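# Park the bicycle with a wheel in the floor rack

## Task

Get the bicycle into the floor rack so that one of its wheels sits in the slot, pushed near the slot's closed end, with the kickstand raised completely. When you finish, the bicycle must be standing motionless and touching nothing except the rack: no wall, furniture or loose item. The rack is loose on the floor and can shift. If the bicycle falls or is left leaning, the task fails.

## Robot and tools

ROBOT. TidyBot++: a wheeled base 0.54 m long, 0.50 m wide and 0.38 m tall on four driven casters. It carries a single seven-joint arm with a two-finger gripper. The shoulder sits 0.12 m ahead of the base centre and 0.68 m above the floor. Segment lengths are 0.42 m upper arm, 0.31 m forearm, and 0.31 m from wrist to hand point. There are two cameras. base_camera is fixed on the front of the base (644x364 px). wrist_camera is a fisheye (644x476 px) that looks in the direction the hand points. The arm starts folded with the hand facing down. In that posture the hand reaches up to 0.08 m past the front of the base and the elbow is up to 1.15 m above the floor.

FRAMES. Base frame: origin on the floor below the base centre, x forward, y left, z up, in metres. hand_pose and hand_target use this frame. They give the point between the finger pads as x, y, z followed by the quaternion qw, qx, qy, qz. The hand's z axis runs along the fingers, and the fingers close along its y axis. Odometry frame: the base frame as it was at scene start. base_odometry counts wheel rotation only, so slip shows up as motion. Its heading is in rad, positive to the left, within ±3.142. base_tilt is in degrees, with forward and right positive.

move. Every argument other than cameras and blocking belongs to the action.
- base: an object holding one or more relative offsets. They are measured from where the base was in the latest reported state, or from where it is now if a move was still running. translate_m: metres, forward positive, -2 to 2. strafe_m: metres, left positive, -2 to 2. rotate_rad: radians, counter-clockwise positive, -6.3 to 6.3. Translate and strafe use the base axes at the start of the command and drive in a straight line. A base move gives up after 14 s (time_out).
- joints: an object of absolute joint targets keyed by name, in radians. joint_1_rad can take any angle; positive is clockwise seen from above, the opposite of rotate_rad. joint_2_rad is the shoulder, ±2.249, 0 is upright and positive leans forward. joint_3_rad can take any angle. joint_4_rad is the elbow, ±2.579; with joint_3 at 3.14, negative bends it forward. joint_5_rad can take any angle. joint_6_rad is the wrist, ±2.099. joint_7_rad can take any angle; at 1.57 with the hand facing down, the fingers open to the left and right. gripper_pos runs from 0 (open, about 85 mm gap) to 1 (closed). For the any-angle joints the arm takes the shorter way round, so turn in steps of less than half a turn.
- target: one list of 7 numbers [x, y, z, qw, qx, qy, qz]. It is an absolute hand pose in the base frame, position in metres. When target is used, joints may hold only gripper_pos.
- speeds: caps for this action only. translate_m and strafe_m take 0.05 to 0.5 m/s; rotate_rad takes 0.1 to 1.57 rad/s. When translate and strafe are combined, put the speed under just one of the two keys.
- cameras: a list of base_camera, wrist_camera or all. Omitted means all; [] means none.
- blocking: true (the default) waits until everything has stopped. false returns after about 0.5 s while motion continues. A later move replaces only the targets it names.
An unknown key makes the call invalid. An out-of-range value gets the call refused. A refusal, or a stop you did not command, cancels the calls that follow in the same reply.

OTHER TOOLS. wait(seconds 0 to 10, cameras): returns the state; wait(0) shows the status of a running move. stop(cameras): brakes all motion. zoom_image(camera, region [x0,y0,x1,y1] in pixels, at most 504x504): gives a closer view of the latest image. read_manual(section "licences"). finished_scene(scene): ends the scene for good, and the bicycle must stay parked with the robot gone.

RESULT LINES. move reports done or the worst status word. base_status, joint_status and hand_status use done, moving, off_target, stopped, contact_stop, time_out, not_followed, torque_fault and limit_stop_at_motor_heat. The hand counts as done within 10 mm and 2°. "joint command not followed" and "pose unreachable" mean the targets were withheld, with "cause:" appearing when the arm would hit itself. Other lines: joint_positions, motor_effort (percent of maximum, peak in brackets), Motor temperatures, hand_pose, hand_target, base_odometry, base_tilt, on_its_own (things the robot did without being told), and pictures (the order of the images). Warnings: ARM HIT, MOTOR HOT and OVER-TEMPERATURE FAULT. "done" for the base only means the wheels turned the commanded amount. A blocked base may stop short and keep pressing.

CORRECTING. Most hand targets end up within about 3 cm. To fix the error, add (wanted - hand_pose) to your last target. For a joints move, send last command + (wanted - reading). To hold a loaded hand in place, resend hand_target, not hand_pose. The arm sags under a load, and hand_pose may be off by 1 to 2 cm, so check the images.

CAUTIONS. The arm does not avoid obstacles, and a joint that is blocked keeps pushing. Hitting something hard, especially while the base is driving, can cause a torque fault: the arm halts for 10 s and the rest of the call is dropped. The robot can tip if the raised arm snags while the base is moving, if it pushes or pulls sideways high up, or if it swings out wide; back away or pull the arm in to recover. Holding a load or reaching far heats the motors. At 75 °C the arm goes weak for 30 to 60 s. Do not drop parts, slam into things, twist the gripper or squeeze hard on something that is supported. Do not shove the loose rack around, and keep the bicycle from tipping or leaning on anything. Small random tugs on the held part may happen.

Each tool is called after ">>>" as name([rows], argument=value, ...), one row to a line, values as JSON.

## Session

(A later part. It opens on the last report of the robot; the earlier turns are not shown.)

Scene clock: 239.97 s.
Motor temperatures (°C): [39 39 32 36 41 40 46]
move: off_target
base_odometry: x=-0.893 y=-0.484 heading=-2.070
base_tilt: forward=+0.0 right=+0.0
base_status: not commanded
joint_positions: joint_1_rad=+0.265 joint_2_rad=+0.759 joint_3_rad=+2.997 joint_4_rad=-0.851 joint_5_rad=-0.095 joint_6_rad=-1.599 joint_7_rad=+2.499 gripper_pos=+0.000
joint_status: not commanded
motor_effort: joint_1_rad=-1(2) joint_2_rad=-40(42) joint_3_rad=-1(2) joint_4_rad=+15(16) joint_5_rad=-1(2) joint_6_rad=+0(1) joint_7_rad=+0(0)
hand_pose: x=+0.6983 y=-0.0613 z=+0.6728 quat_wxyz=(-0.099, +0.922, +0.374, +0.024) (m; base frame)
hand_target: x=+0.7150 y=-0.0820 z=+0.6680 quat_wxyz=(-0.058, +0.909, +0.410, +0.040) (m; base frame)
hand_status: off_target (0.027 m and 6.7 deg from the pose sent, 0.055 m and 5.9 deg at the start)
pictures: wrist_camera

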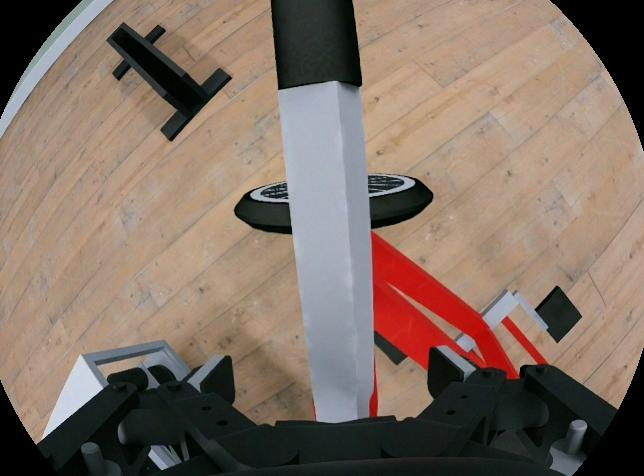

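>>> move(joints={"gripper_pos": 0.85}, cameras=["wrist_camera"])

Scene clock: 242.80 s.
Motor temperatures (°C): [39 39 32 36 41 40 46]
move: off_target
base_odometry: x=-0.893 y=-0.484 heading=-2.070
base_tilt: forward=-0.1 right=+0.0
base_status: not commanded
joint_positions: joint_1_rad=+0.269 joint_2_rad=+0.757 joint_3_rad=+2.996 joint_4_rad=-0.850 joint_5_rad=-0.088 joint_6_rad=-1.584 joint_7_rad=+2.501 gripper_pos=+0.750
joint_status: gripper_pos off_target (ended at +0.750, target +0.850)
motor_effort: joint_1_rad=+0(3) joint_2_rad=-37(40) joint_3_rad=-1(4) joint_4_rad=+13(15) joint_5_rad=-1(5) joint_6_rad=-2(5) joint_7_rad=+0(2)
hand_pose: x=+0.7028 y=-0.0651 z=+0.6737 quat_wxyz=(-0.092, +0.923, +0.373, +0.030) (m; base frame)
hand_target: x=+0.7150 y=-0.0820 z=+0.6680 quat_wxyz=(-0.058, +0.909, +0.410, +0.040) (m; base frame)
hand_status: not commanded
pictures: wrist_camera

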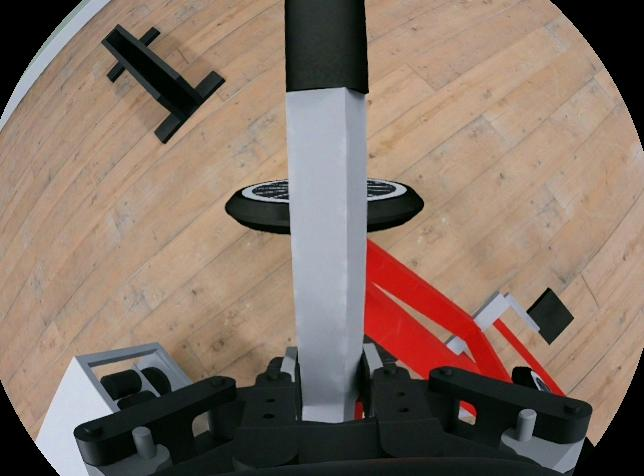

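>>> move(base={"translate_m": 0.13}, speeds={"translate_m": 0.1}, target=[0.64, -0.08, 0.69, -0.04, 0.92, 0.385, 0.05], cameras=["base_camera", "wrist_camera"])

Scene clock: 258.53 s.
Motor temperatures (°C): [39 39 32 36 41 40 46]
move: off_target
base_odometry: x=-0.956 y=-0.598 heading=-2.071
base_tilt: forward=-0.1 right=+0.0
base_status: done
joint_positions: joint_1_rad=+0.329 joint_2_rad=+0.537 joint_3_rad=+3.004 joint_4_rad=-1.227 joint_5_rad=-0.066 joint_6_rad=-1.458 joint_7_rad=+2.501 gripper_pos=+0.756
joint_status: not commanded
motor_effort: joint_1_rad=-6(7) joint_2_rad=-36(39) joint_3_rad=-5(6) joint_4_rad=+20(21) joint_5_rad=-7(8) joint_6_rad=+5(7) joint_7_rad=+0(1)
hand_pose: x=+0.6101 y=-0.0823 z=+0.6776 quat_wxyz=(-0.078, +0.934, +0.347, +0.004) (m; base frame)
hand_target: x=+0.6400 y=-0.0800 z=+0.6900 quat_wxyz=(-0.040, +0.921, +0.385, +0.050) (m; base frame)
hand_status: off_target (0.032 m and 8.2 deg from the pose sent, 0.067 m and 6.5 deg at the start)
pictures: base_camera, wrist_camera

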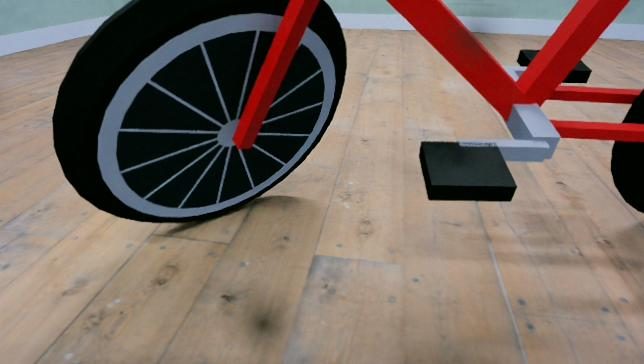

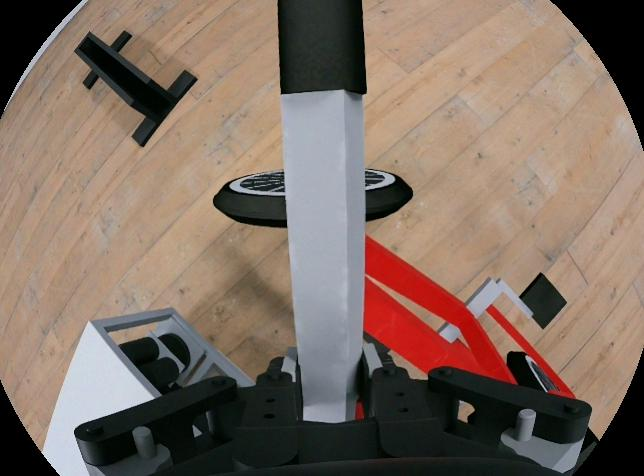

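>>> move()

Scene clock: 283.20 s.
Motor temperatures (°C): [39 39 32 36 40 40 45]
base_odometry: x=-0.956 y=-0.598 heading=-2.071
base_tilt: forward=+0.0 right=+0.0
base_status: done
joint_positions: joint_1_rad=+0.329 joint_2_rad=+0.537 joint_3_rad=+3.004 joint_4_rad=-1.227 joint_5_rad=-0.066 joint_6_rad=-1.458 joint_7_rad=+2.501 gripper_pos=+0.756
joint_status: not commanded
motor_effort: joint_1_rad=-6(7) joint_2_rad=-35(39) joint_3_rad=-5(6) joint_4_rad=+20(21) joint_5_rad=-7(8) joint_6_rad=+5(7) joint_7_rad=+0(1)
hand_pose: x=+0.6101 y=-0.0823 z=+0.6776 quat_wxyz=(-0.078, +0.934, +0.347, +0.004) (m; base frame)
hand_target: x=+0.6400 y=-0.0800 z=+0.6900 quat_wxyz=(-0.040, +0.921, +0.385, +0.050) (m; base frame)
hand_status: off_target (0.032 m and 8.2 deg from the pose sent, 0.067 m and 6.5 deg at the start)
pictures: base_camera, wrist_camera

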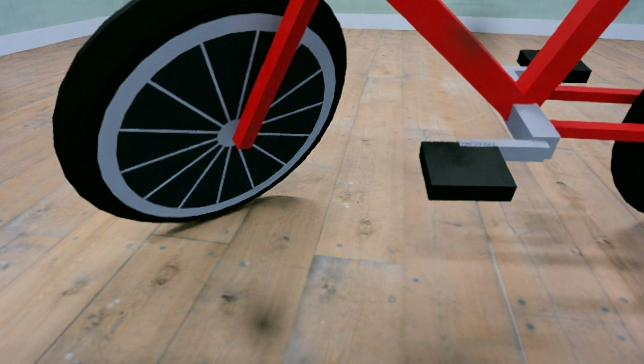

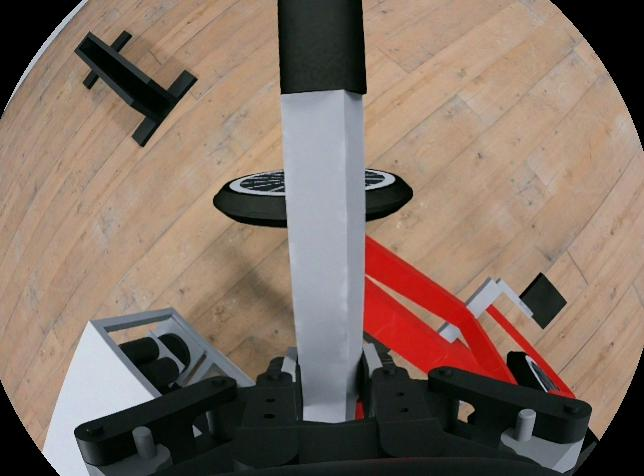

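>>> move(target=[0.70,-0.08,0.70,-0.04,0.92,0.385,0.05])

>>> move(target=[0.72,-0.08,0.70,-0.079,0.949,0.303,0.030])

Scene clock: 294.13 s.
Motor temperatures (°C): [39 39 32 36 40 40 45]
move: off_target
base_odometry: x=-0.956 y=-0.598 heading=-2.071
base_tilt: forward=+0.0 right=+0.0
base_status: not commanded
joint_positions: joint_1_rad=+0.295 joint_2_rad=+0.670 joint_3_rad=+3.004 joint_4_rad=-0.948 joint_5_rad=-0.057 joint_6_rad=-1.488 joint_7_rad=+2.501 gripper_pos=+0.786
joint_status: not commanded
on_its_own: gripper_pos moved +0.030 toward your old target +0.850
motor_effort: joint_1_rad=-4(6) joint_2_rad=-39(40) joint_3_rad=-3(5) joint_4_rad=+17(22) joint_5_rad=-5(7) joint_6_rad=+2(9) joint_7_rad=+1(2)
hand_pose: x=+0.6971 y=-0.0904 z=+0.6913 quat_wxyz=(-0.050, +0.930, +0.360, +0.054) (m; base frame)
hand_target: x=+0.7000 y=-0.0800 z=+0.7000 quat_wxyz=(-0.040, +0.921, +0.385, +0.050) (m; base frame)
hand_status: off_target (0.014 m and 3.4 deg from the pose sent, 0.093 m and 8.2 deg at the start)
pictures: base_camera, wrist_camera

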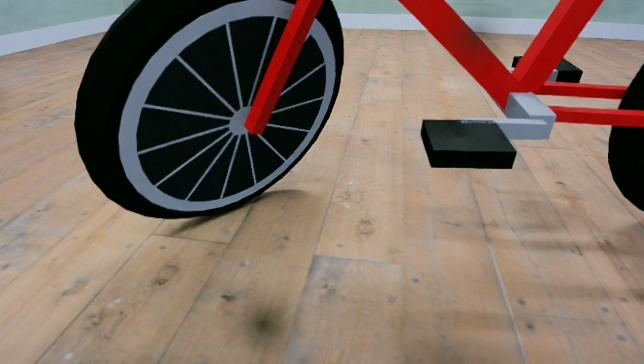

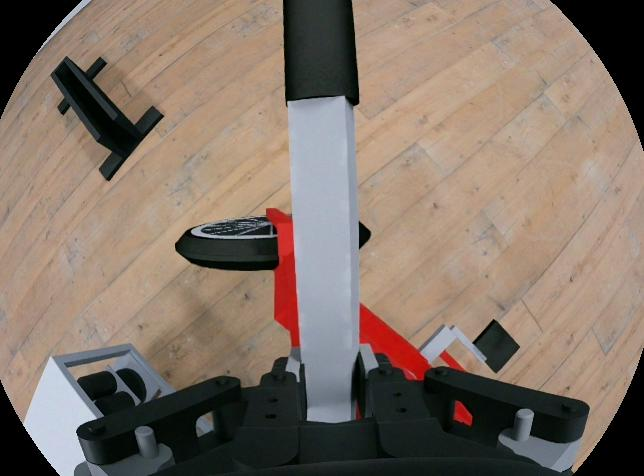

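Scene clock: 295.40 s.
Motor temperatures (°C): [39 39 32 36 40 40 45]
move: off_target
base_odometry: x=-0.956 y=-0.598 heading=-2.071
base_tilt: forward=+0.0 right=+0.0
base_status: not commanded
joint_positions: joint_1_rad=+0.278 joint_2_rad=+0.794 joint_3_rad=+3.012 joint_4_rad=-0.710 joint_5_rad=-0.057 joint_6_rad=-1.611 joint_7_rad=+2.431 gripper_pos=+0.791
joint_status: not commanded
motor_effort: joint_1_rad=-2(4) joint_2_rad=-42(43) joint_3_rad=-3(5) joint_4_rad=+15(19) joint_5_rad=-5(6) joint_6_rad=+2(4) joint_7_rad=+0(1)
hand_pose: x=+0.7326 y=-0.0975 z=+0.6928 quat_wxyz=(-0.057, +0.941, +0.330, +0.051) (m; base frame)
hand_target: x=+0.7199 y=-0.0800 z=+0.7000 quat_wxyz=(-0.079, +0.949, +0.303, +0.030) (m; base frame)
hand_status: off_target (0.023 m and 4.8 deg from the pose sent, 0.027 m and 8.1 deg at the start)
pictures: base_camera, wrist_camera

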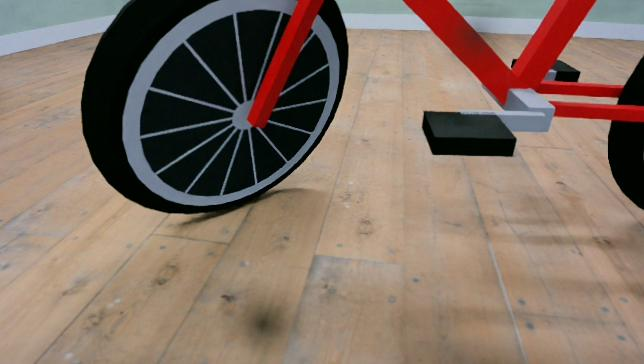

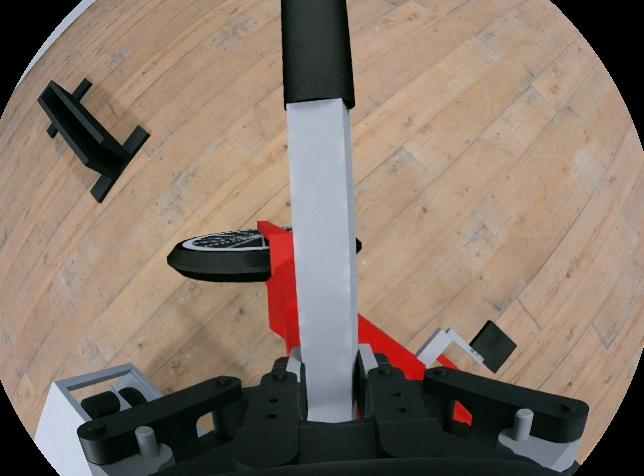

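>>> move(target=[0.71,-0.085,0.70,-0.09,0.971,0.217,0.01], cameras=[])

>>> move(target=[0.71,-0.085,0.70,-0.10,0.984,0.140,0.0])

Scene clock: 303.53 s.
Motor temperatures (°C): [39 39 32 36 40 40 45]
move: off_target
base_odometry: x=-0.956 y=-0.598 heading=-2.071
base_tilt: forward=-0.1 right=+0.1
base_status: not commanded
joint_positions: joint_1_rad=+0.276 joint_2_rad=+0.797 joint_3_rad=+3.035 joint_4_rad=-0.704 joint_5_rad=-0.058 joint_6_rad=-1.653 joint_7_rad=+2.259 gripper_pos=+0.791
joint_status: not commanded
motor_effort: joint_1_rad=-2(4) joint_2_rad=-42(44) joint_3_rad=-2(4) joint_4_rad=+16(17) joint_5_rad=-5(5) joint_6_rad=+0(2) joint_7_rad=-1(1)
hand_pose: x=+0.7201 y=-0.1037 z=+0.6913 quat_wxyz=(-0.062, +0.968, +0.243, +0.025) (m; base frame)
hand_target: x=+0.7100 y=-0.0850 z=+0.7000 quat_wxyz=(-0.090, +0.972, +0.217, +0.010) (m; base frame)
hand_status: off_target (0.023 m and 4.7 deg from the pose sent, 0.027 m and 14.7 deg at the start)
pictures: none
No camera images: "cameras" was empty.

Scene clock: 304.20 s.
Motor temperatures (°C): [39 39 32 36 40 40 45]
move: off_target
base_odometry: x=-0.956 y=-0.598 heading=-2.071
base_tilt: forward=-0.1 right=+0.0
base_status: not commanded
joint_positions: joint_1_rad=+0.276 joint_2_rad=+0.810 joint_3_rad=+3.053 joint_4_rad=-0.680 joint_5_rad=-0.068 joint_6_rad=-1.683 joint_7_rad=+2.108 gripper_pos=+0.793
joint_status: not commanded
motor_effort: joint_1_rad=-2(3) joint_2_rad=-43(44) joint_3_rad=-2(3) joint_4_rad=+16(17) joint_5_rad=-4(5) joint_6_rad=+1(3) joint_7_rad=-1(2)
hand_pose: x=+0.7172 y=-0.1078 z=+0.6903 quat_wxyz=(-0.067, +0.984, +0.164, +0.011) (m; base frame)
hand_target: x=+0.7100 y=-0.0850 z=+0.7000 quat_wxyz=(-0.100, +0.985, +0.140, +0.000) (m; base frame)
hand_status: off_target (0.026 m and 4.9 deg from the pose sent, 0.023 m and 13.0 deg at the start)
pictures: base_camera, wrist_camera

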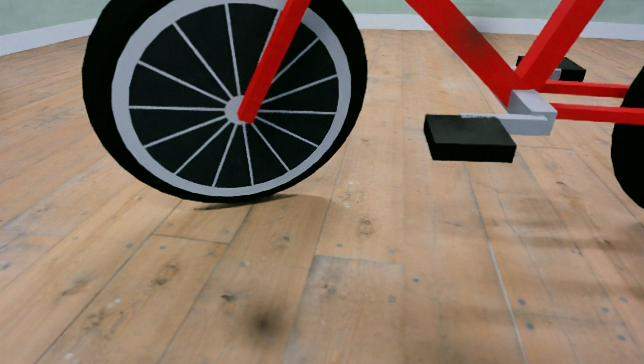

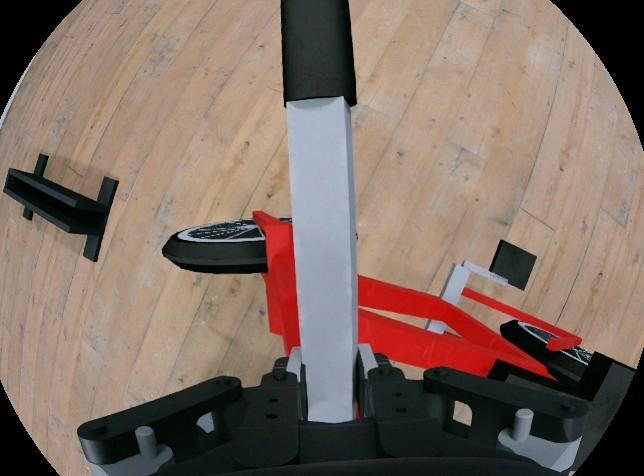

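>>> move(target=[0.70,-0.08,0.70,-0.12,0.991,0.060,-0.015], cameras=[])

>>> move(target=[0.70,-0.08,0.70,-0.13,0.991,-0.018,-0.03])

Scene clock: 307.93 s.
Motor temperatures (°C): [39 39 32 36 40 40 45]
move: off_target
base_odometry: x=-0.956 y=-0.598 heading=-2.071
base_tilt: forward=+0.0 right=+0.0
base_status: not commanded
joint_positions: joint_1_rad=+0.281 joint_2_rad=+0.810 joint_3_rad=+3.064 joint_4_rad=-0.685 joint_5_rad=-0.089 joint_6_rad=-1.697 joint_7_rad=+1.964 gripper_pos=+0.794
joint_status: not commanded
motor_effort: joint_1_rad=-2(3) joint_2_rad=-43(47) joint_3_rad=-2(3) joint_4_rad=+17(19) joint_5_rad=-4(5) joint_6_rad=+1(3) joint_7_rad=-1(2)
hand_pose: x=+0.7117 y=-0.1078 z=+0.6889 quat_wxyz=(-0.076, +0.993, +0.088, -0.001) (m; base frame)
hand_target: x=+0.7000 y=-0.0800 z=+0.7000 quat_wxyz=(-0.120, +0.991, +0.060, -0.015) (m; base frame)
hand_status: off_target (0.032 m and 6.2 deg from the pose sent, 0.034 m and 13.8 deg at the start)
pictures: none
No camera images: "cameras" was empty.

Scene clock: 308.63 s.
Motor temperatures (°C): [39 39 32 36 40 40 45]
move: off_target
base_odometry: x=-0.956 y=-0.598 heading=-2.071
base_tilt: forward=+0.0 right=+0.0
base_status: not commanded
joint_positions: joint_1_rad=+0.283 joint_2_rad=+0.819 joint_3_rad=+3.079 joint_4_rad=-0.677 joint_5_rad=-0.115 joint_6_rad=-1.726 joint_7_rad=+1.811 gripper_pos=+0.795
joint_status: not commanded
motor_effort: joint_1_rad=-1(3) joint_2_rad=-43(44) joint_3_rad=-2(2) joint_4_rad=+18(18) joint_5_rad=-4(5) joint_6_rad=+1(3) joint_7_rad=-1(2)
hand_pose: x=+0.7057 y=-0.1064 z=+0.6872 quat_wxyz=(-0.087, +0.996, +0.008, -0.019) (m; base frame)
hand_target: x=+0.7000 y=-0.0800 z=+0.7000 quat_wxyz=(-0.130, +0.991, -0.018, -0.030) (m; base frame)
hand_status: off_target (0.030 m and 5.9 deg from the pose sent, 0.032 m and 14.0 deg at the start)
pictures: base_camera, wrist_camera

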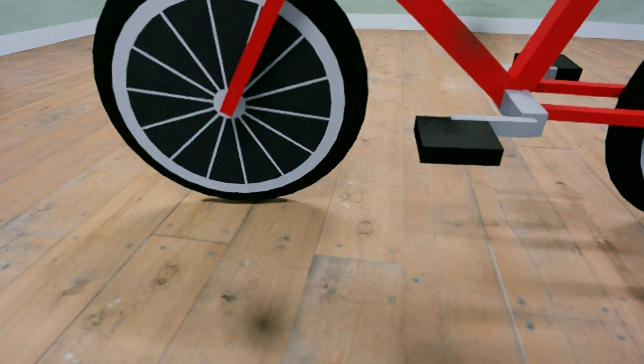

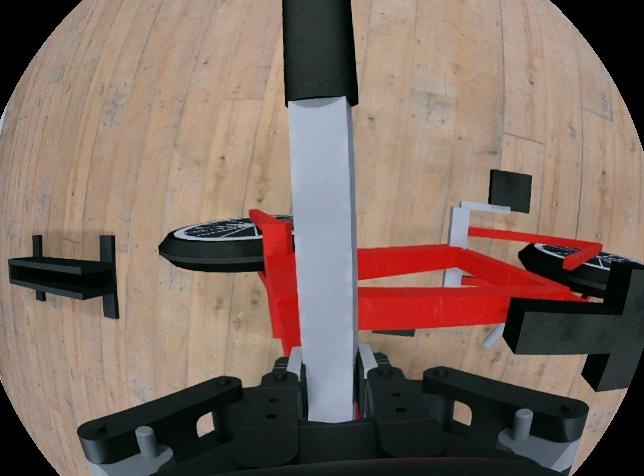

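>>> zoom_image(camera="wrist_camera", region=[150, 130, 644, 420])

>>> zoom_image(camera="base_camera", region=[60, 0, 564, 364])

Scaled by 1.020.

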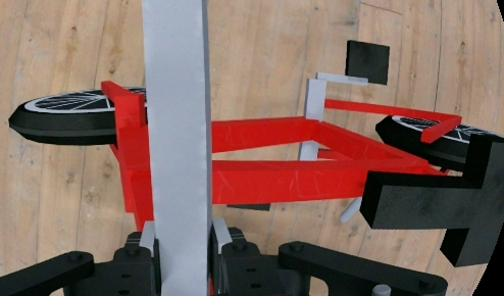

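Scaled by 1.000.

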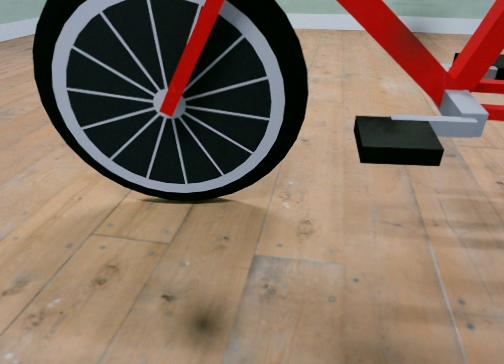

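>>> zoom_image(camera="wrist_camera", region=[0, 180, 300, 380])

Scaled by 1.680.

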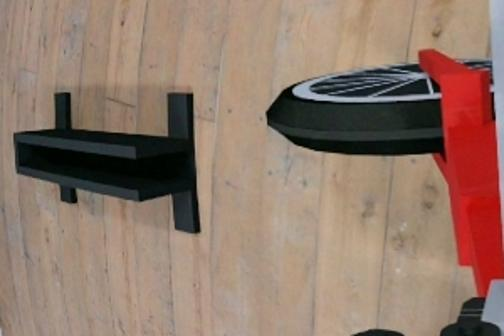

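>>> move(target=[0.73,-0.08,0.70,-0.132,0.986,-0.104,-0.019], cameras=[])

>>> move(target=[0.735,-0.085,0.70,-0.133,0.973,-0.19,-0.007])

Scene clock: 398.03 s.
Motor temperatures (°C): [39 40 32 36 41 40 45]
move: off_target
base_odometry: x=-0.956 y=-0.598 heading=-2.071
base_tilt: forward=+0.0 right=+0.0
base_status: not commanded
joint_positions: joint_1_rad=+0.280 joint_2_rad=+0.877 joint_3_rad=+3.083 joint_4_rad=-0.560 joint_5_rad=-0.130 joint_6_rad=-1.764 joint_7_rad=+1.640 gripper_pos=+0.796
joint_status: not commanded
motor_effort: joint_1_rad=-1(2) joint_2_rad=-44(44) joint_3_rad=-2(2) joint_4_rad=+17(18) joint_5_rad=-5(6) joint_6_rad=+4(6) joint_7_rad=-1(1)
hand_pose: x=+0.7266 y=-0.1084 z=+0.6874 quat_wxyz=(-0.090, +0.993, -0.075, -0.015) (m; base frame)
hand_target: x=+0.7300 y=-0.0800 z=+0.7000 quat_wxyz=(-0.132, +0.986, -0.104, -0.019) (m; base frame)
hand_status: off_target (0.031 m and 5.9 deg from the pose sent, 0.038 m and 13.8 deg at the start)
pictures: none
No camera images: "cameras" was empty.

Scene clock: 399.13 s.
Motor temperatures (°C): [39 40 32 36 41 40 45]
move: off_target
base_odometry: x=-0.956 y=-0.598 heading=-2.071
base_tilt: forward=+0.0 right=+0.1
base_status: not commanded
joint_positions: joint_1_rad=+0.278 joint_2_rad=+0.867 joint_3_rad=+3.107 joint_4_rad=-0.590 joint_5_rad=-0.162 joint_6_rad=-1.764 joint_7_rad=+1.491 gripper_pos=+0.798
joint_status: not commanded
motor_effort: joint_1_rad=+0(2) joint_2_rad=-45(46) joint_3_rad=-1(2) joint_4_rad=+17(19) joint_5_rad=-5(6) joint_6_rad=+4(6) joint_7_rad=+0(1)
hand_pose: x=+0.7196 y=-0.1050 z=+0.6851 quat_wxyz=(-0.096, +0.983, -0.153, -0.031) (m; base frame)
hand_target: x=+0.7350 y=-0.0850 z=+0.7000 quat_wxyz=(-0.133, +0.973, -0.190, -0.007) (m; base frame)
hand_status: off_target (0.029 m and 6.7 deg from the pose sent, 0.028 m and 14.3 deg at the start)
pictures: base_camera, wrist_camera

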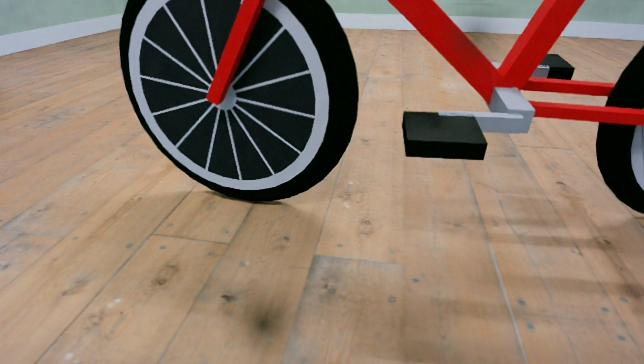

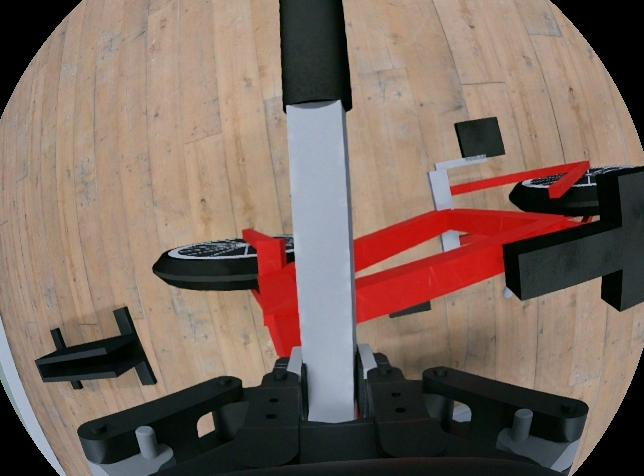

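>>> move(base={"strafe_m": -0.12}, speeds={"strafe_m": 0.1}, target=[0.72,-0.085,0.70,-0.133,0.973,-0.19,-0.007])

Scene clock: 404.57 s.
Motor temperatures (°C): [39 40 32 36 41 40 45]
move: off_target
base_odometry: x=-1.061 y=-0.540 heading=-2.070
base_tilt: forward=+0.0 right=+0.0
base_status: done
joint_positions: joint_1_rad=+0.285 joint_2_rad=+0.819 joint_3_rad=+3.125 joint_4_rad=-0.695 joint_5_rad=-0.182 joint_6_rad=-1.753 joint_7_rad=+1.491 gripper_pos=+0.798
joint_status: not commanded
motor_effort: joint_1_rad=+0(4) joint_2_rad=-42(45) joint_3_rad=-1(4) joint_4_rad=+17(18) joint_5_rad=-4(8) joint_6_rad=+4(5) joint_7_rad=+0(1)
hand_pose: x=+0.6945 y=-0.1027 z=+0.6843 quat_wxyz=(-0.102, +0.980, -0.164, -0.053) (m; base frame)
hand_target: x=+0.7200 y=-0.0850 z=+0.7000 quat_wxyz=(-0.133, +0.973, -0.190, -0.007) (m; base frame)
hand_status: off_target (0.035 m and 7.1 deg from the pose sent, 0.025 m and 6.7 deg at the start)
pictures: base_camera, wrist_camera

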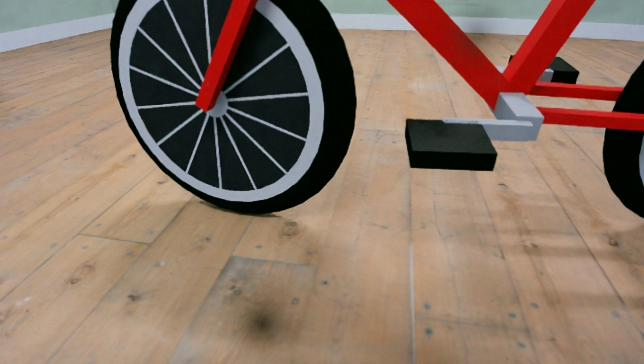

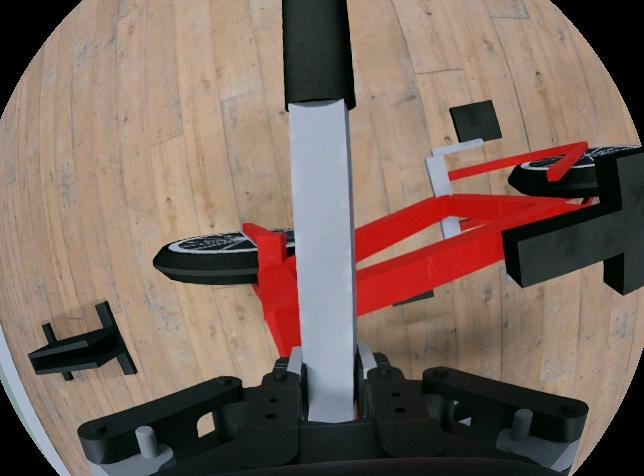

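>>> move(target=[0.745,-0.085,0.70,-0.133,0.973,-0.19,-0.007], cameras=[])

>>> move(base={"strafe_m": -0.12}, speeds={"strafe_m": 0.1}, target=[0.73,-0.085,0.70,-0.133,0.973,-0.19,-0.007])

Scene clock: 411.00 s.
Motor temperatures (°C): [39 40 32 36 41 40 45]
move: off_target
base_odometry: x=-1.061 y=-0.540 heading=-2.070
base_tilt: forward=+0.0 right=+0.0
base_status: not commanded
joint_positions: joint_1_rad=+0.280 joint_2_rad=+0.887 joint_3_rad=+3.125 joint_4_rad=-0.545 joint_5_rad=-0.182 joint_6_rad=-1.756 joint_7_rad=+1.469 gripper_pos=+0.798
joint_status: not commanded
motor_effort: joint_1_rad=+0(1) joint_2_rad=-44(45) joint_3_rad=-2(3) joint_4_rad=+17(19) joint_5_rad=-6(7) joint_6_rad=+6(7) joint_7_rad=+0(1)
hand_pose: x=+0.7338 y=-0.1112 z=+0.6861 quat_wxyz=(-0.098, +0.981, -0.169, -0.015) (m; base frame)
hand_target: x=+0.7450 y=-0.0850 z=+0.7000 quat_wxyz=(-0.133, +0.973, -0.190, -0.007) (m; base frame)
hand_status: off_target (0.032 m and 4.9 deg from the pose sent, 0.056 m and 7.1 deg at the start)
pictures: none
No camera images: "cameras" was empty.

Scene clock: 413.23 s.
Motor temperatures (°C): [39 40 32 36 41 40 45]
move: off_target
base_odometry: x=-1.167 y=-0.483 heading=-2.070
base_tilt: forward=+0.0 right=+0.0
base_status: done
joint_positions: joint_1_rad=+0.282 joint_2_rad=+0.852 joint_3_rad=+3.130 joint_4_rad=-0.623 joint_5_rad=-0.188 joint_6_rad=-1.756 joint_7_rad=+1.469 gripper_pos=+0.798
joint_status: not commanded
motor_effort: joint_1_rad=+0(6) joint_2_rad=-43(45) joint_3_rad=-1(5) joint_4_rad=+17(18) joint_5_rad=-6(10) joint_6_rad=+4(6) joint_7_rad=+1(1)
hand_pose: x=+0.7137 y=-0.1068 z=+0.6851 quat_wxyz=(-0.101, +0.979, -0.173, -0.035) (m; base frame)
hand_target: x=+0.7300 y=-0.0850 z=+0.7000 quat_wxyz=(-0.133, +0.973, -0.190, -0.007) (m; base frame)
hand_status: off_target (0.031 m and 5.4 deg from the pose sent, 0.030 m and 4.9 deg at the start)
pictures: base_camera, wrist_camera

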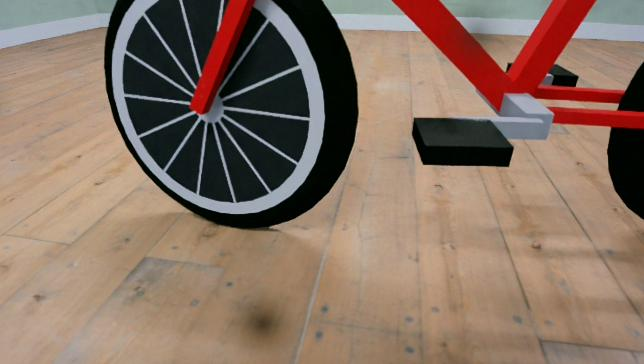

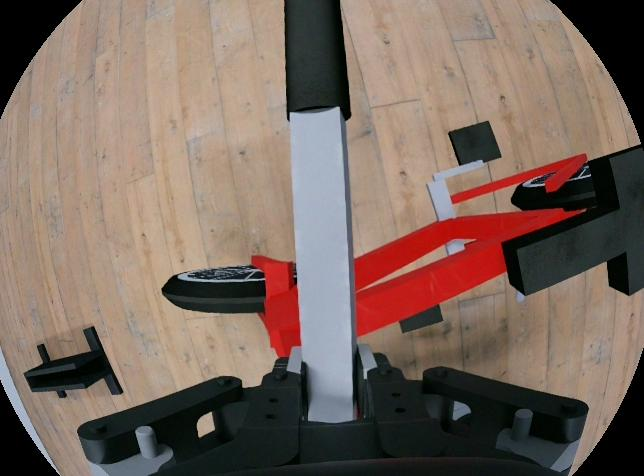

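>>> move(target=[0.73,-0.085,0.70,-0.132,0.986,-0.104,-0.019], cameras=[])

>>> move(target=[0.73,-0.085,0.70,-0.13,0.991,-0.018,-0.03])

Scene clock: 420.40 s.
Motor temperatures (°C): [39 40 32 36 41 40 45]
move: off_target
base_odometry: x=-1.167 y=-0.483 heading=-2.070
base_tilt: forward=+0.0 right=+0.1
base_status: not commanded
joint_positions: joint_1_rad=+0.282 joint_2_rad=+0.890 joint_3_rad=+3.123 joint_4_rad=-0.544 joint_5_rad=-0.188 joint_6_rad=-1.780 joint_7_rad=+1.496 gripper_pos=+0.798
joint_status: not commanded
motor_effort: joint_1_rad=-1(1) joint_2_rad=-45(45) joint_3_rad=-3(3) joint_4_rad=+17(18) joint_5_rad=-7(8) joint_6_rad=+4(6) joint_7_rad=+1(1)
hand_pose: x=+0.7272 y=-0.1081 z=+0.6854 quat_wxyz=(-0.103, +0.982, -0.155, -0.026) (m; base frame)
hand_target: x=+0.7300 y=-0.0850 z=+0.7000 quat_wxyz=(-0.132, +0.986, -0.104, -0.019) (m; base frame)
hand_status: off_target (0.027 m and 6.8 deg from the pose sent, 0.031 m and 8.9 deg at the start)
pictures: none
No camera images: "cameras" was empty.

Scene clock: 421.47 s.
Motor temperatures (°C): [39 40 32 36 41 40 45]
move: off_target
base_odometry: x=-1.167 y=-0.483 heading=-2.070
base_tilt: forward=-0.1 right=+0.0
base_status: not commanded
joint_positions: joint_1_rad=+0.281 joint_2_rad=+0.962 joint_3_rad=+3.111 joint_4_rad=-0.392 joint_5_rad=-0.188 joint_6_rad=-1.864 joint_7_rad=+1.618 gripper_pos=+0.798
joint_status: not commanded
motor_effort: joint_1_rad=-1(1) joint_2_rad=-47(47) joint_3_rad=-4(5) joint_4_rad=+16(18) joint_5_rad=-8(9) joint_6_rad=+0(4) joint_7_rad=+1(2)
hand_pose: x=+0.7393 y=-0.1082 z=+0.6865 quat_wxyz=(-0.108, +0.990, -0.083, -0.021) (m; base frame)
hand_target: x=+0.7300 y=-0.0850 z=+0.7000 quat_wxyz=(-0.130, +0.991, -0.018, -0.030) (m; base frame)
hand_status: off_target (0.028 m and 7.9 deg from the pose sent, 0.027 m and 16.0 deg at the start)
pictures: base_camera, wrist_camera

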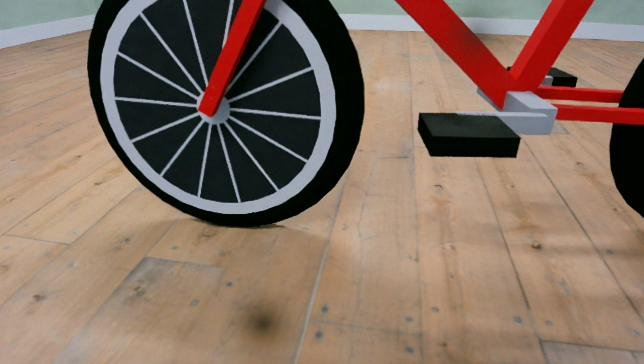

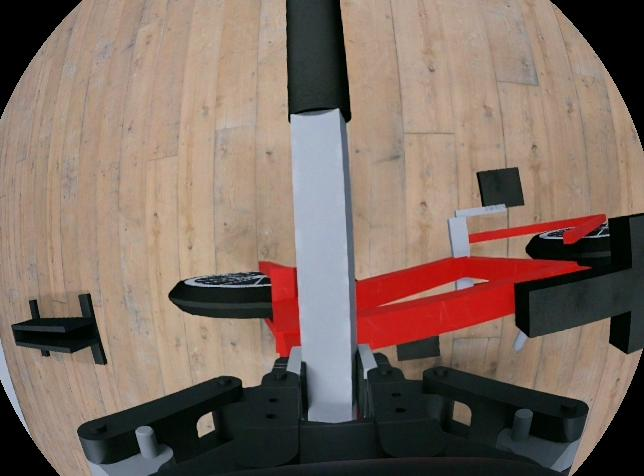

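>>> move(base={"translate_m": 0.06}, speeds={"translate_m": 0.1}, target=[0.66,-0.085,0.70,-0.13,0.991,-0.018,-0.03])

Scene clock: 427.93 s.
Motor temperatures (°C): [39 40 32 36 41 40 45]
move: off_target
base_odometry: x=-1.196 y=-0.536 heading=-2.070
base_tilt: forward=+0.0 right=-0.1
base_status: done
joint_positions: joint_1_rad=+0.300 joint_2_rad=+0.728 joint_3_rad=+3.110 joint_4_rad=-0.877 joint_5_rad=-0.188 joint_6_rad=-1.736 joint_7_rad=+1.710 gripper_pos=+0.798
joint_status: not commanded
motor_effort: joint_1_rad=-1(3) joint_2_rad=-40(48) joint_3_rad=-3(6) joint_4_rad=+14(17) joint_5_rad=-7(10) joint_6_rad=-4(6) joint_7_rad=+2(2)
hand_pose: x=+0.6472 y=-0.0891 z=+0.6870 quat_wxyz=(-0.122, +0.988, -0.061, -0.075) (m; base frame)
hand_target: x=+0.6600 y=-0.0850 z=+0.7000 quat_wxyz=(-0.130, +0.991, -0.018, -0.030) (m; base frame)
hand_status: off_target (0.019 m and 7.2 deg from the pose sent, 0.084 m and 7.9 deg at the start)
pictures: base_camera, wrist_camera

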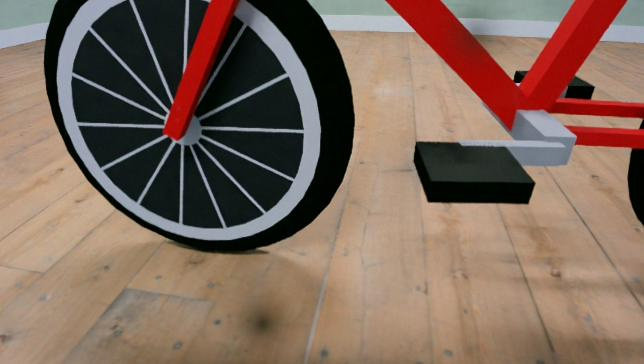

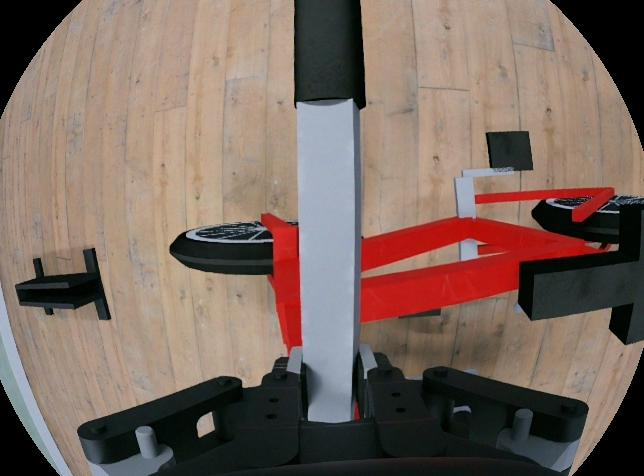

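>>> move(target=[0.675,-0.085,0.70,-0.127,0.989,0.069,-0.041])

>>> zoom_image(camera="wrist_camera", region=[0, 180, 300, 380])

Scene clock: 435.23 s.
Motor temperatures (°C): [39 40 32 36 41 40 45]
move: off_target
base_odometry: x=-1.196 y=-0.536 heading=-2.070
base_tilt: forward=+0.0 right=+0.1
base_status: not commanded
joint_positions: joint_1_rad=+0.300 joint_2_rad=+0.780 joint_3_rad=+3.103 joint_4_rad=-0.763 joint_5_rad=-0.179 joint_6_rad=-1.738 joint_7_rad=+1.842 gripper_pos=+0.798
joint_status: not commanded
motor_effort: joint_1_rad=-1(3) joint_2_rad=-42(43) joint_3_rad=-3(4) joint_4_rad=+15(17) joint_5_rad=-8(9) joint_6_rad=+0(3) joint_7_rad=+1(2)
hand_pose: x=+0.6796 y=-0.0988 z=+0.6881 quat_wxyz=(-0.117, +0.992, +0.009, -0.039) (m; base frame)
hand_target: x=+0.6750 y=-0.0850 z=+0.7000 quat_wxyz=(-0.127, +0.989, +0.069, -0.041) (m; base frame)
hand_status: off_target (0.019 m and 7.0 deg from the pose sent, 0.031 m and 15.4 deg at the start)
pictures: base_camera, wrist_camera

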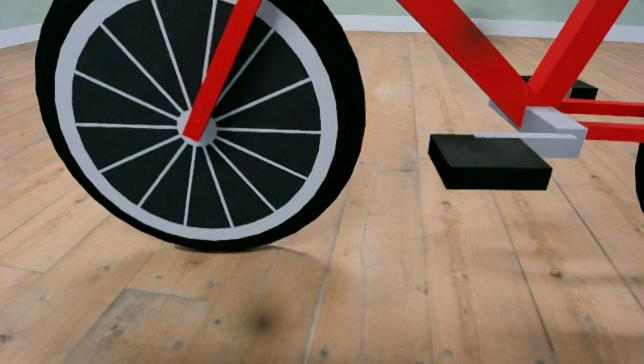

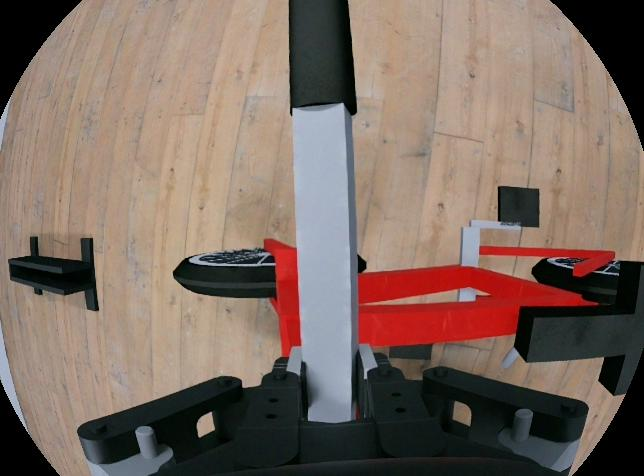

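Scaled by 1.680.

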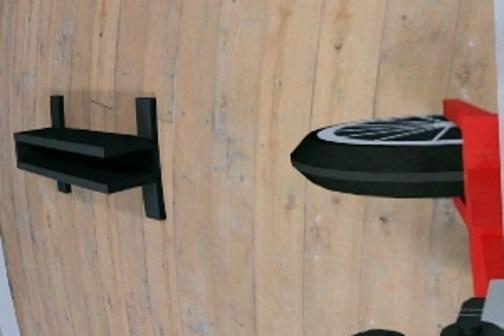

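>>> move(base={"strafe_m": 0.15}, speeds={"strafe_m": 0.1}, target=[0.665,-0.085,0.70,-0.125,0.985,0.1115,-0.047])

>>> zoom_image(camera="wrist_camera", region=[0, 180, 300, 380])

Scene clock: 448.53 s.
Motor temperatures (°C): [39 40 32 36 41 40 45]
move: off_target
base_odometry: x=-1.064 y=-0.608 heading=-2.070
base_tilt: forward=-0.1 right=+0.0
base_status: done
joint_positions: joint_1_rad=+0.290 joint_2_rad=+0.779 joint_3_rad=+3.084 joint_4_rad=-0.763 joint_5_rad=-0.155 joint_6_rad=-1.738 joint_7_rad=+1.936 gripper_pos=+0.798
joint_status: not commanded
motor_effort: joint_1_rad=-1(6) joint_2_rad=-43(45) joint_3_rad=-4(5) joint_4_rad=+15(18) joint_5_rad=-8(10) joint_6_rad=-2(2) joint_7_rad=+0(2)
hand_pose: x=+0.6799 y=-0.0924 z=+0.6884 quat_wxyz=(-0.113, +0.991, +0.067, -0.036) (m; base frame)
hand_target: x=+0.6650 y=-0.0850 z=+0.7000 quat_wxyz=(-0.125, +0.985, +0.111, -0.047) (m; base frame)
hand_status: off_target (0.020 m and 5.5 deg from the pose sent, 0.023 m and 11.9 deg at the start)
pictures: base_camera, wrist_camera

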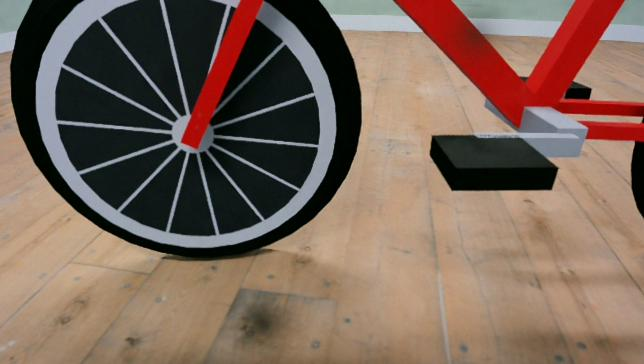

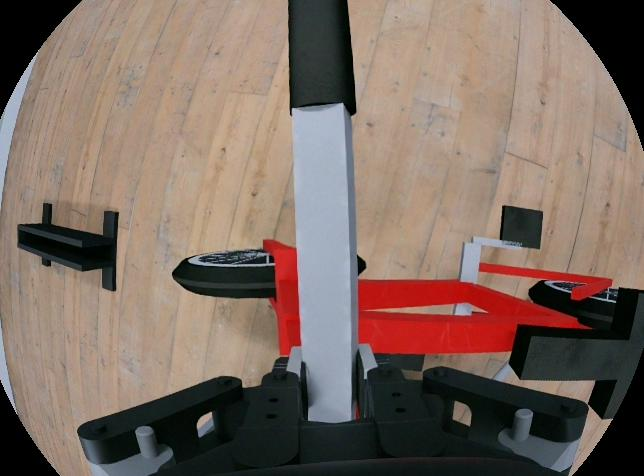

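Scaled by 1.680.

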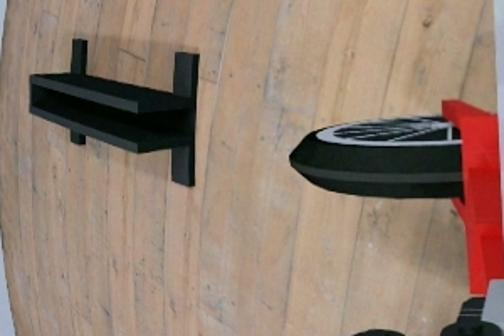

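>>> move(base={"strafe_m": 0.12}, speeds={"strafe_m": 0.1}, target=[0.645,-0.085,0.70,-0.125,0.985,0.105,-0.047])

>>> zoom_image(camera="wrist_camera", region=[0, 180, 300, 380])

Scene clock: 460.83 s.
Motor temperatures (°C): [39 40 32 36 41 40 45]
move: off_target
base_odometry: x=-0.958 y=-0.666 heading=-2.071
base_tilt: forward=+0.0 right=+0.0
base_status: done
joint_positions: joint_1_rad=+0.304 joint_2_rad=+0.733 joint_3_rad=+3.080 joint_4_rad=-0.858 joint_5_rad=-0.146 joint_6_rad=-1.738 joint_7_rad=+1.940 gripper_pos=+0.798
joint_status: not commanded
motor_effort: joint_1_rad=-1(6) joint_2_rad=-41(44) joint_3_rad=-2(6) joint_4_rad=+14(16) joint_5_rad=-8(11) joint_6_rad=-7(7) joint_7_rad=+1(1)
hand_pose: x=+0.6504 y=-0.0929 z=+0.6888 quat_wxyz=(-0.117, +0.989, +0.062, -0.059) (m; base frame)
hand_target: x=+0.6450 y=-0.0850 z=+0.7000 quat_wxyz=(-0.125, +0.985, +0.105, -0.047) (m; base frame)
hand_status: off_target (0.015 m and 5.2 deg from the pose sent, 0.038 m and 4.8 deg at the start)
pictures: base_camera, wrist_camera

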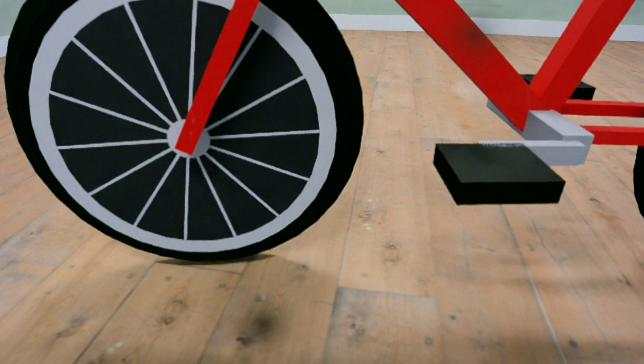

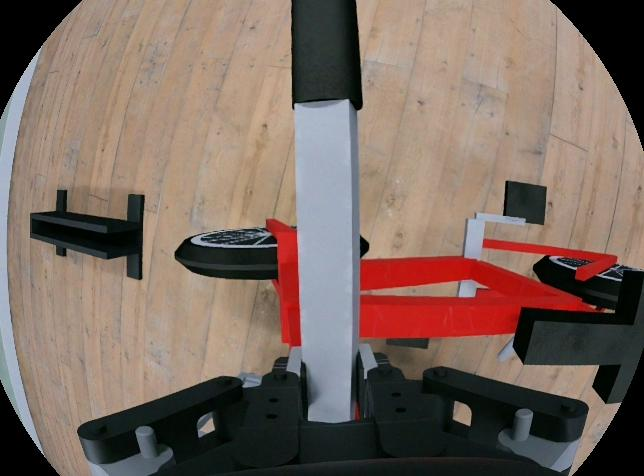

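Scaled by 1.680.

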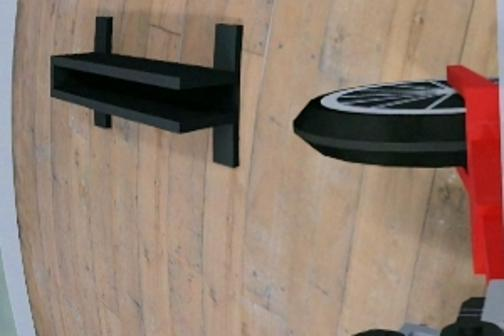

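>>> move(base={"strafe_m": 0.1}, speeds={"strafe_m": 0.1}, target=[0.635,-0.085,0.70,-0.1265,0.988,0.077,-0.042])

>>> zoom_image(camera="wrist_camera", region=[0, 180, 300, 380])

Scene clock: 476.73 s.
Motor temperatures (°C): [39 41 32 36 41 40 45]
move: off_target
base_odometry: x=-0.871 y=-0.714 heading=-2.071
base_tilt: forward=+0.0 right=+0.0
base_status: done
joint_positions: joint_1_rad=+0.312 joint_2_rad=+0.692 joint_3_rad=+3.090 joint_4_rad=-0.935 joint_5_rad=-0.146 joint_6_rad=-1.714 joint_7_rad=+1.940 gripper_pos=+0.798
joint_status: not commanded
motor_effort: joint_1_rad=-1(6) joint_2_rad=-40(41) joint_3_rad=-3(6) joint_4_rad=+15(15) joint_5_rad=-7(11) joint_6_rad=-6(8) joint_7_rad=+0(1)
hand_pose: x=+0.6327 y=-0.0954 z=+0.6888 quat_wxyz=(-0.116, +0.990, +0.053, -0.066) (m; base frame)
hand_target: x=+0.6350 y=-0.0850 z=+0.7000 quat_wxyz=(-0.126, +0.988, +0.077, -0.042) (m; base frame)
hand_status: off_target (0.016 m and 4.0 deg from the pose sent, 0.021 m and 2.8 deg at the start)
pictures: base_camera, wrist_camera

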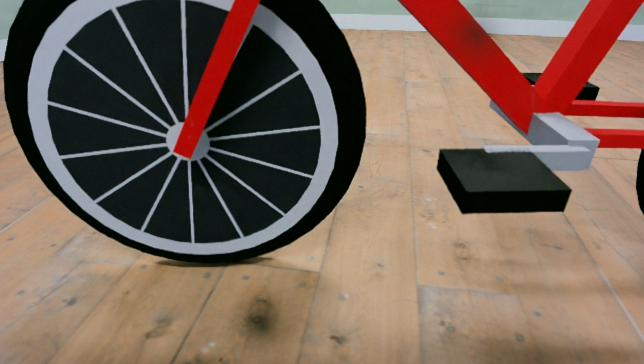

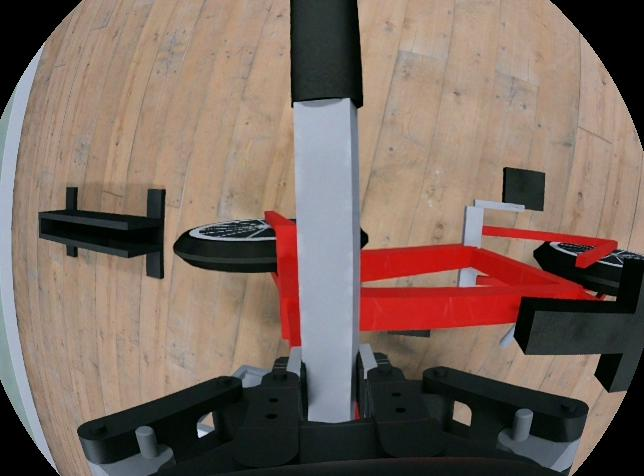

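Scaled by 1.680.

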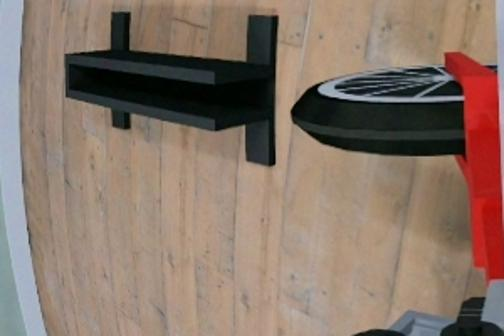

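>>> move(base={"strafe_m": 0.11}, speeds={"strafe_m": 0.1}, target=[0.625,-0.085,0.70,-0.1265,0.988,0.077,-0.042])

>>> zoom_image(camera="wrist_camera", region=[0, 180, 300, 380])

Scene clock: 494.40 s.
Motor temperatures (°C): [39 41 32 36 41 40 45]
move: off_target
base_odometry: x=-0.774 y=-0.767 heading=-2.071
base_tilt: forward=+0.0 right=+0.0
base_status: done
joint_positions: joint_1_rad=+0.318 joint_2_rad=+0.665 joint_3_rad=+3.094 joint_4_rad=-0.985 joint_5_rad=-0.146 joint_6_rad=-1.696 joint_7_rad=+1.940 gripper_pos=+0.798
joint_status: not commanded
motor_effort: joint_1_rad=-1(6) joint_2_rad=-39(40) joint_3_rad=-2(6) joint_4_rad=+15(15) joint_5_rad=-7(11) joint_6_rad=-6(8) joint_7_rad=+1(1)
hand_pose: x=+0.6215 y=-0.0965 z=+0.6885 quat_wxyz=(-0.115, +0.990, +0.048, -0.068) (m; base frame)
hand_target: x=+0.6250 y=-0.0850 z=+0.7000 quat_wxyz=(-0.127, +0.988, +0.077, -0.042) (m; base frame)
hand_status: off_target (0.017 m and 4.7 deg from the pose sent, 0.017 m and 4.0 deg at the start)
pictures: base_camera, wrist_camera

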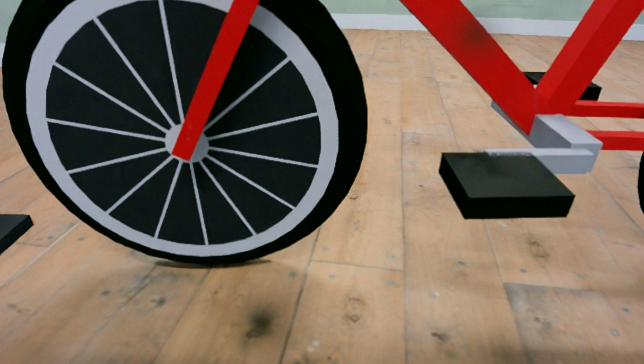

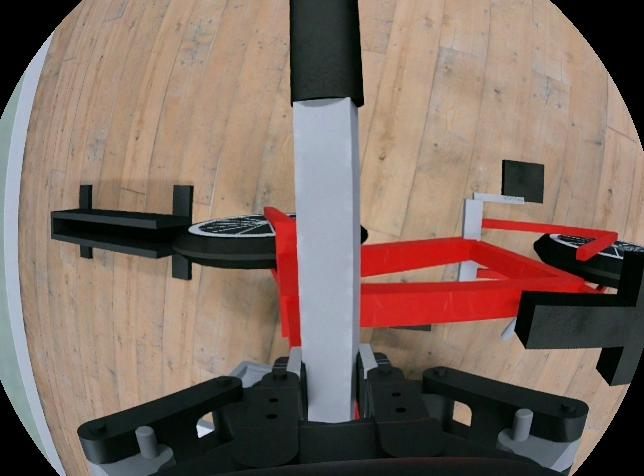

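Scaled by 1.680.

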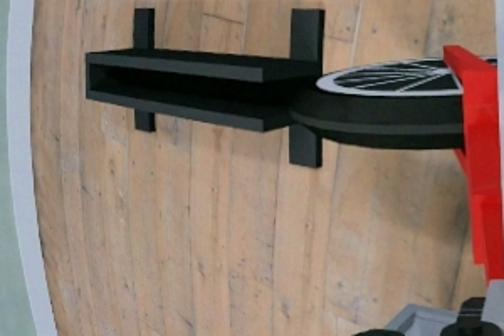

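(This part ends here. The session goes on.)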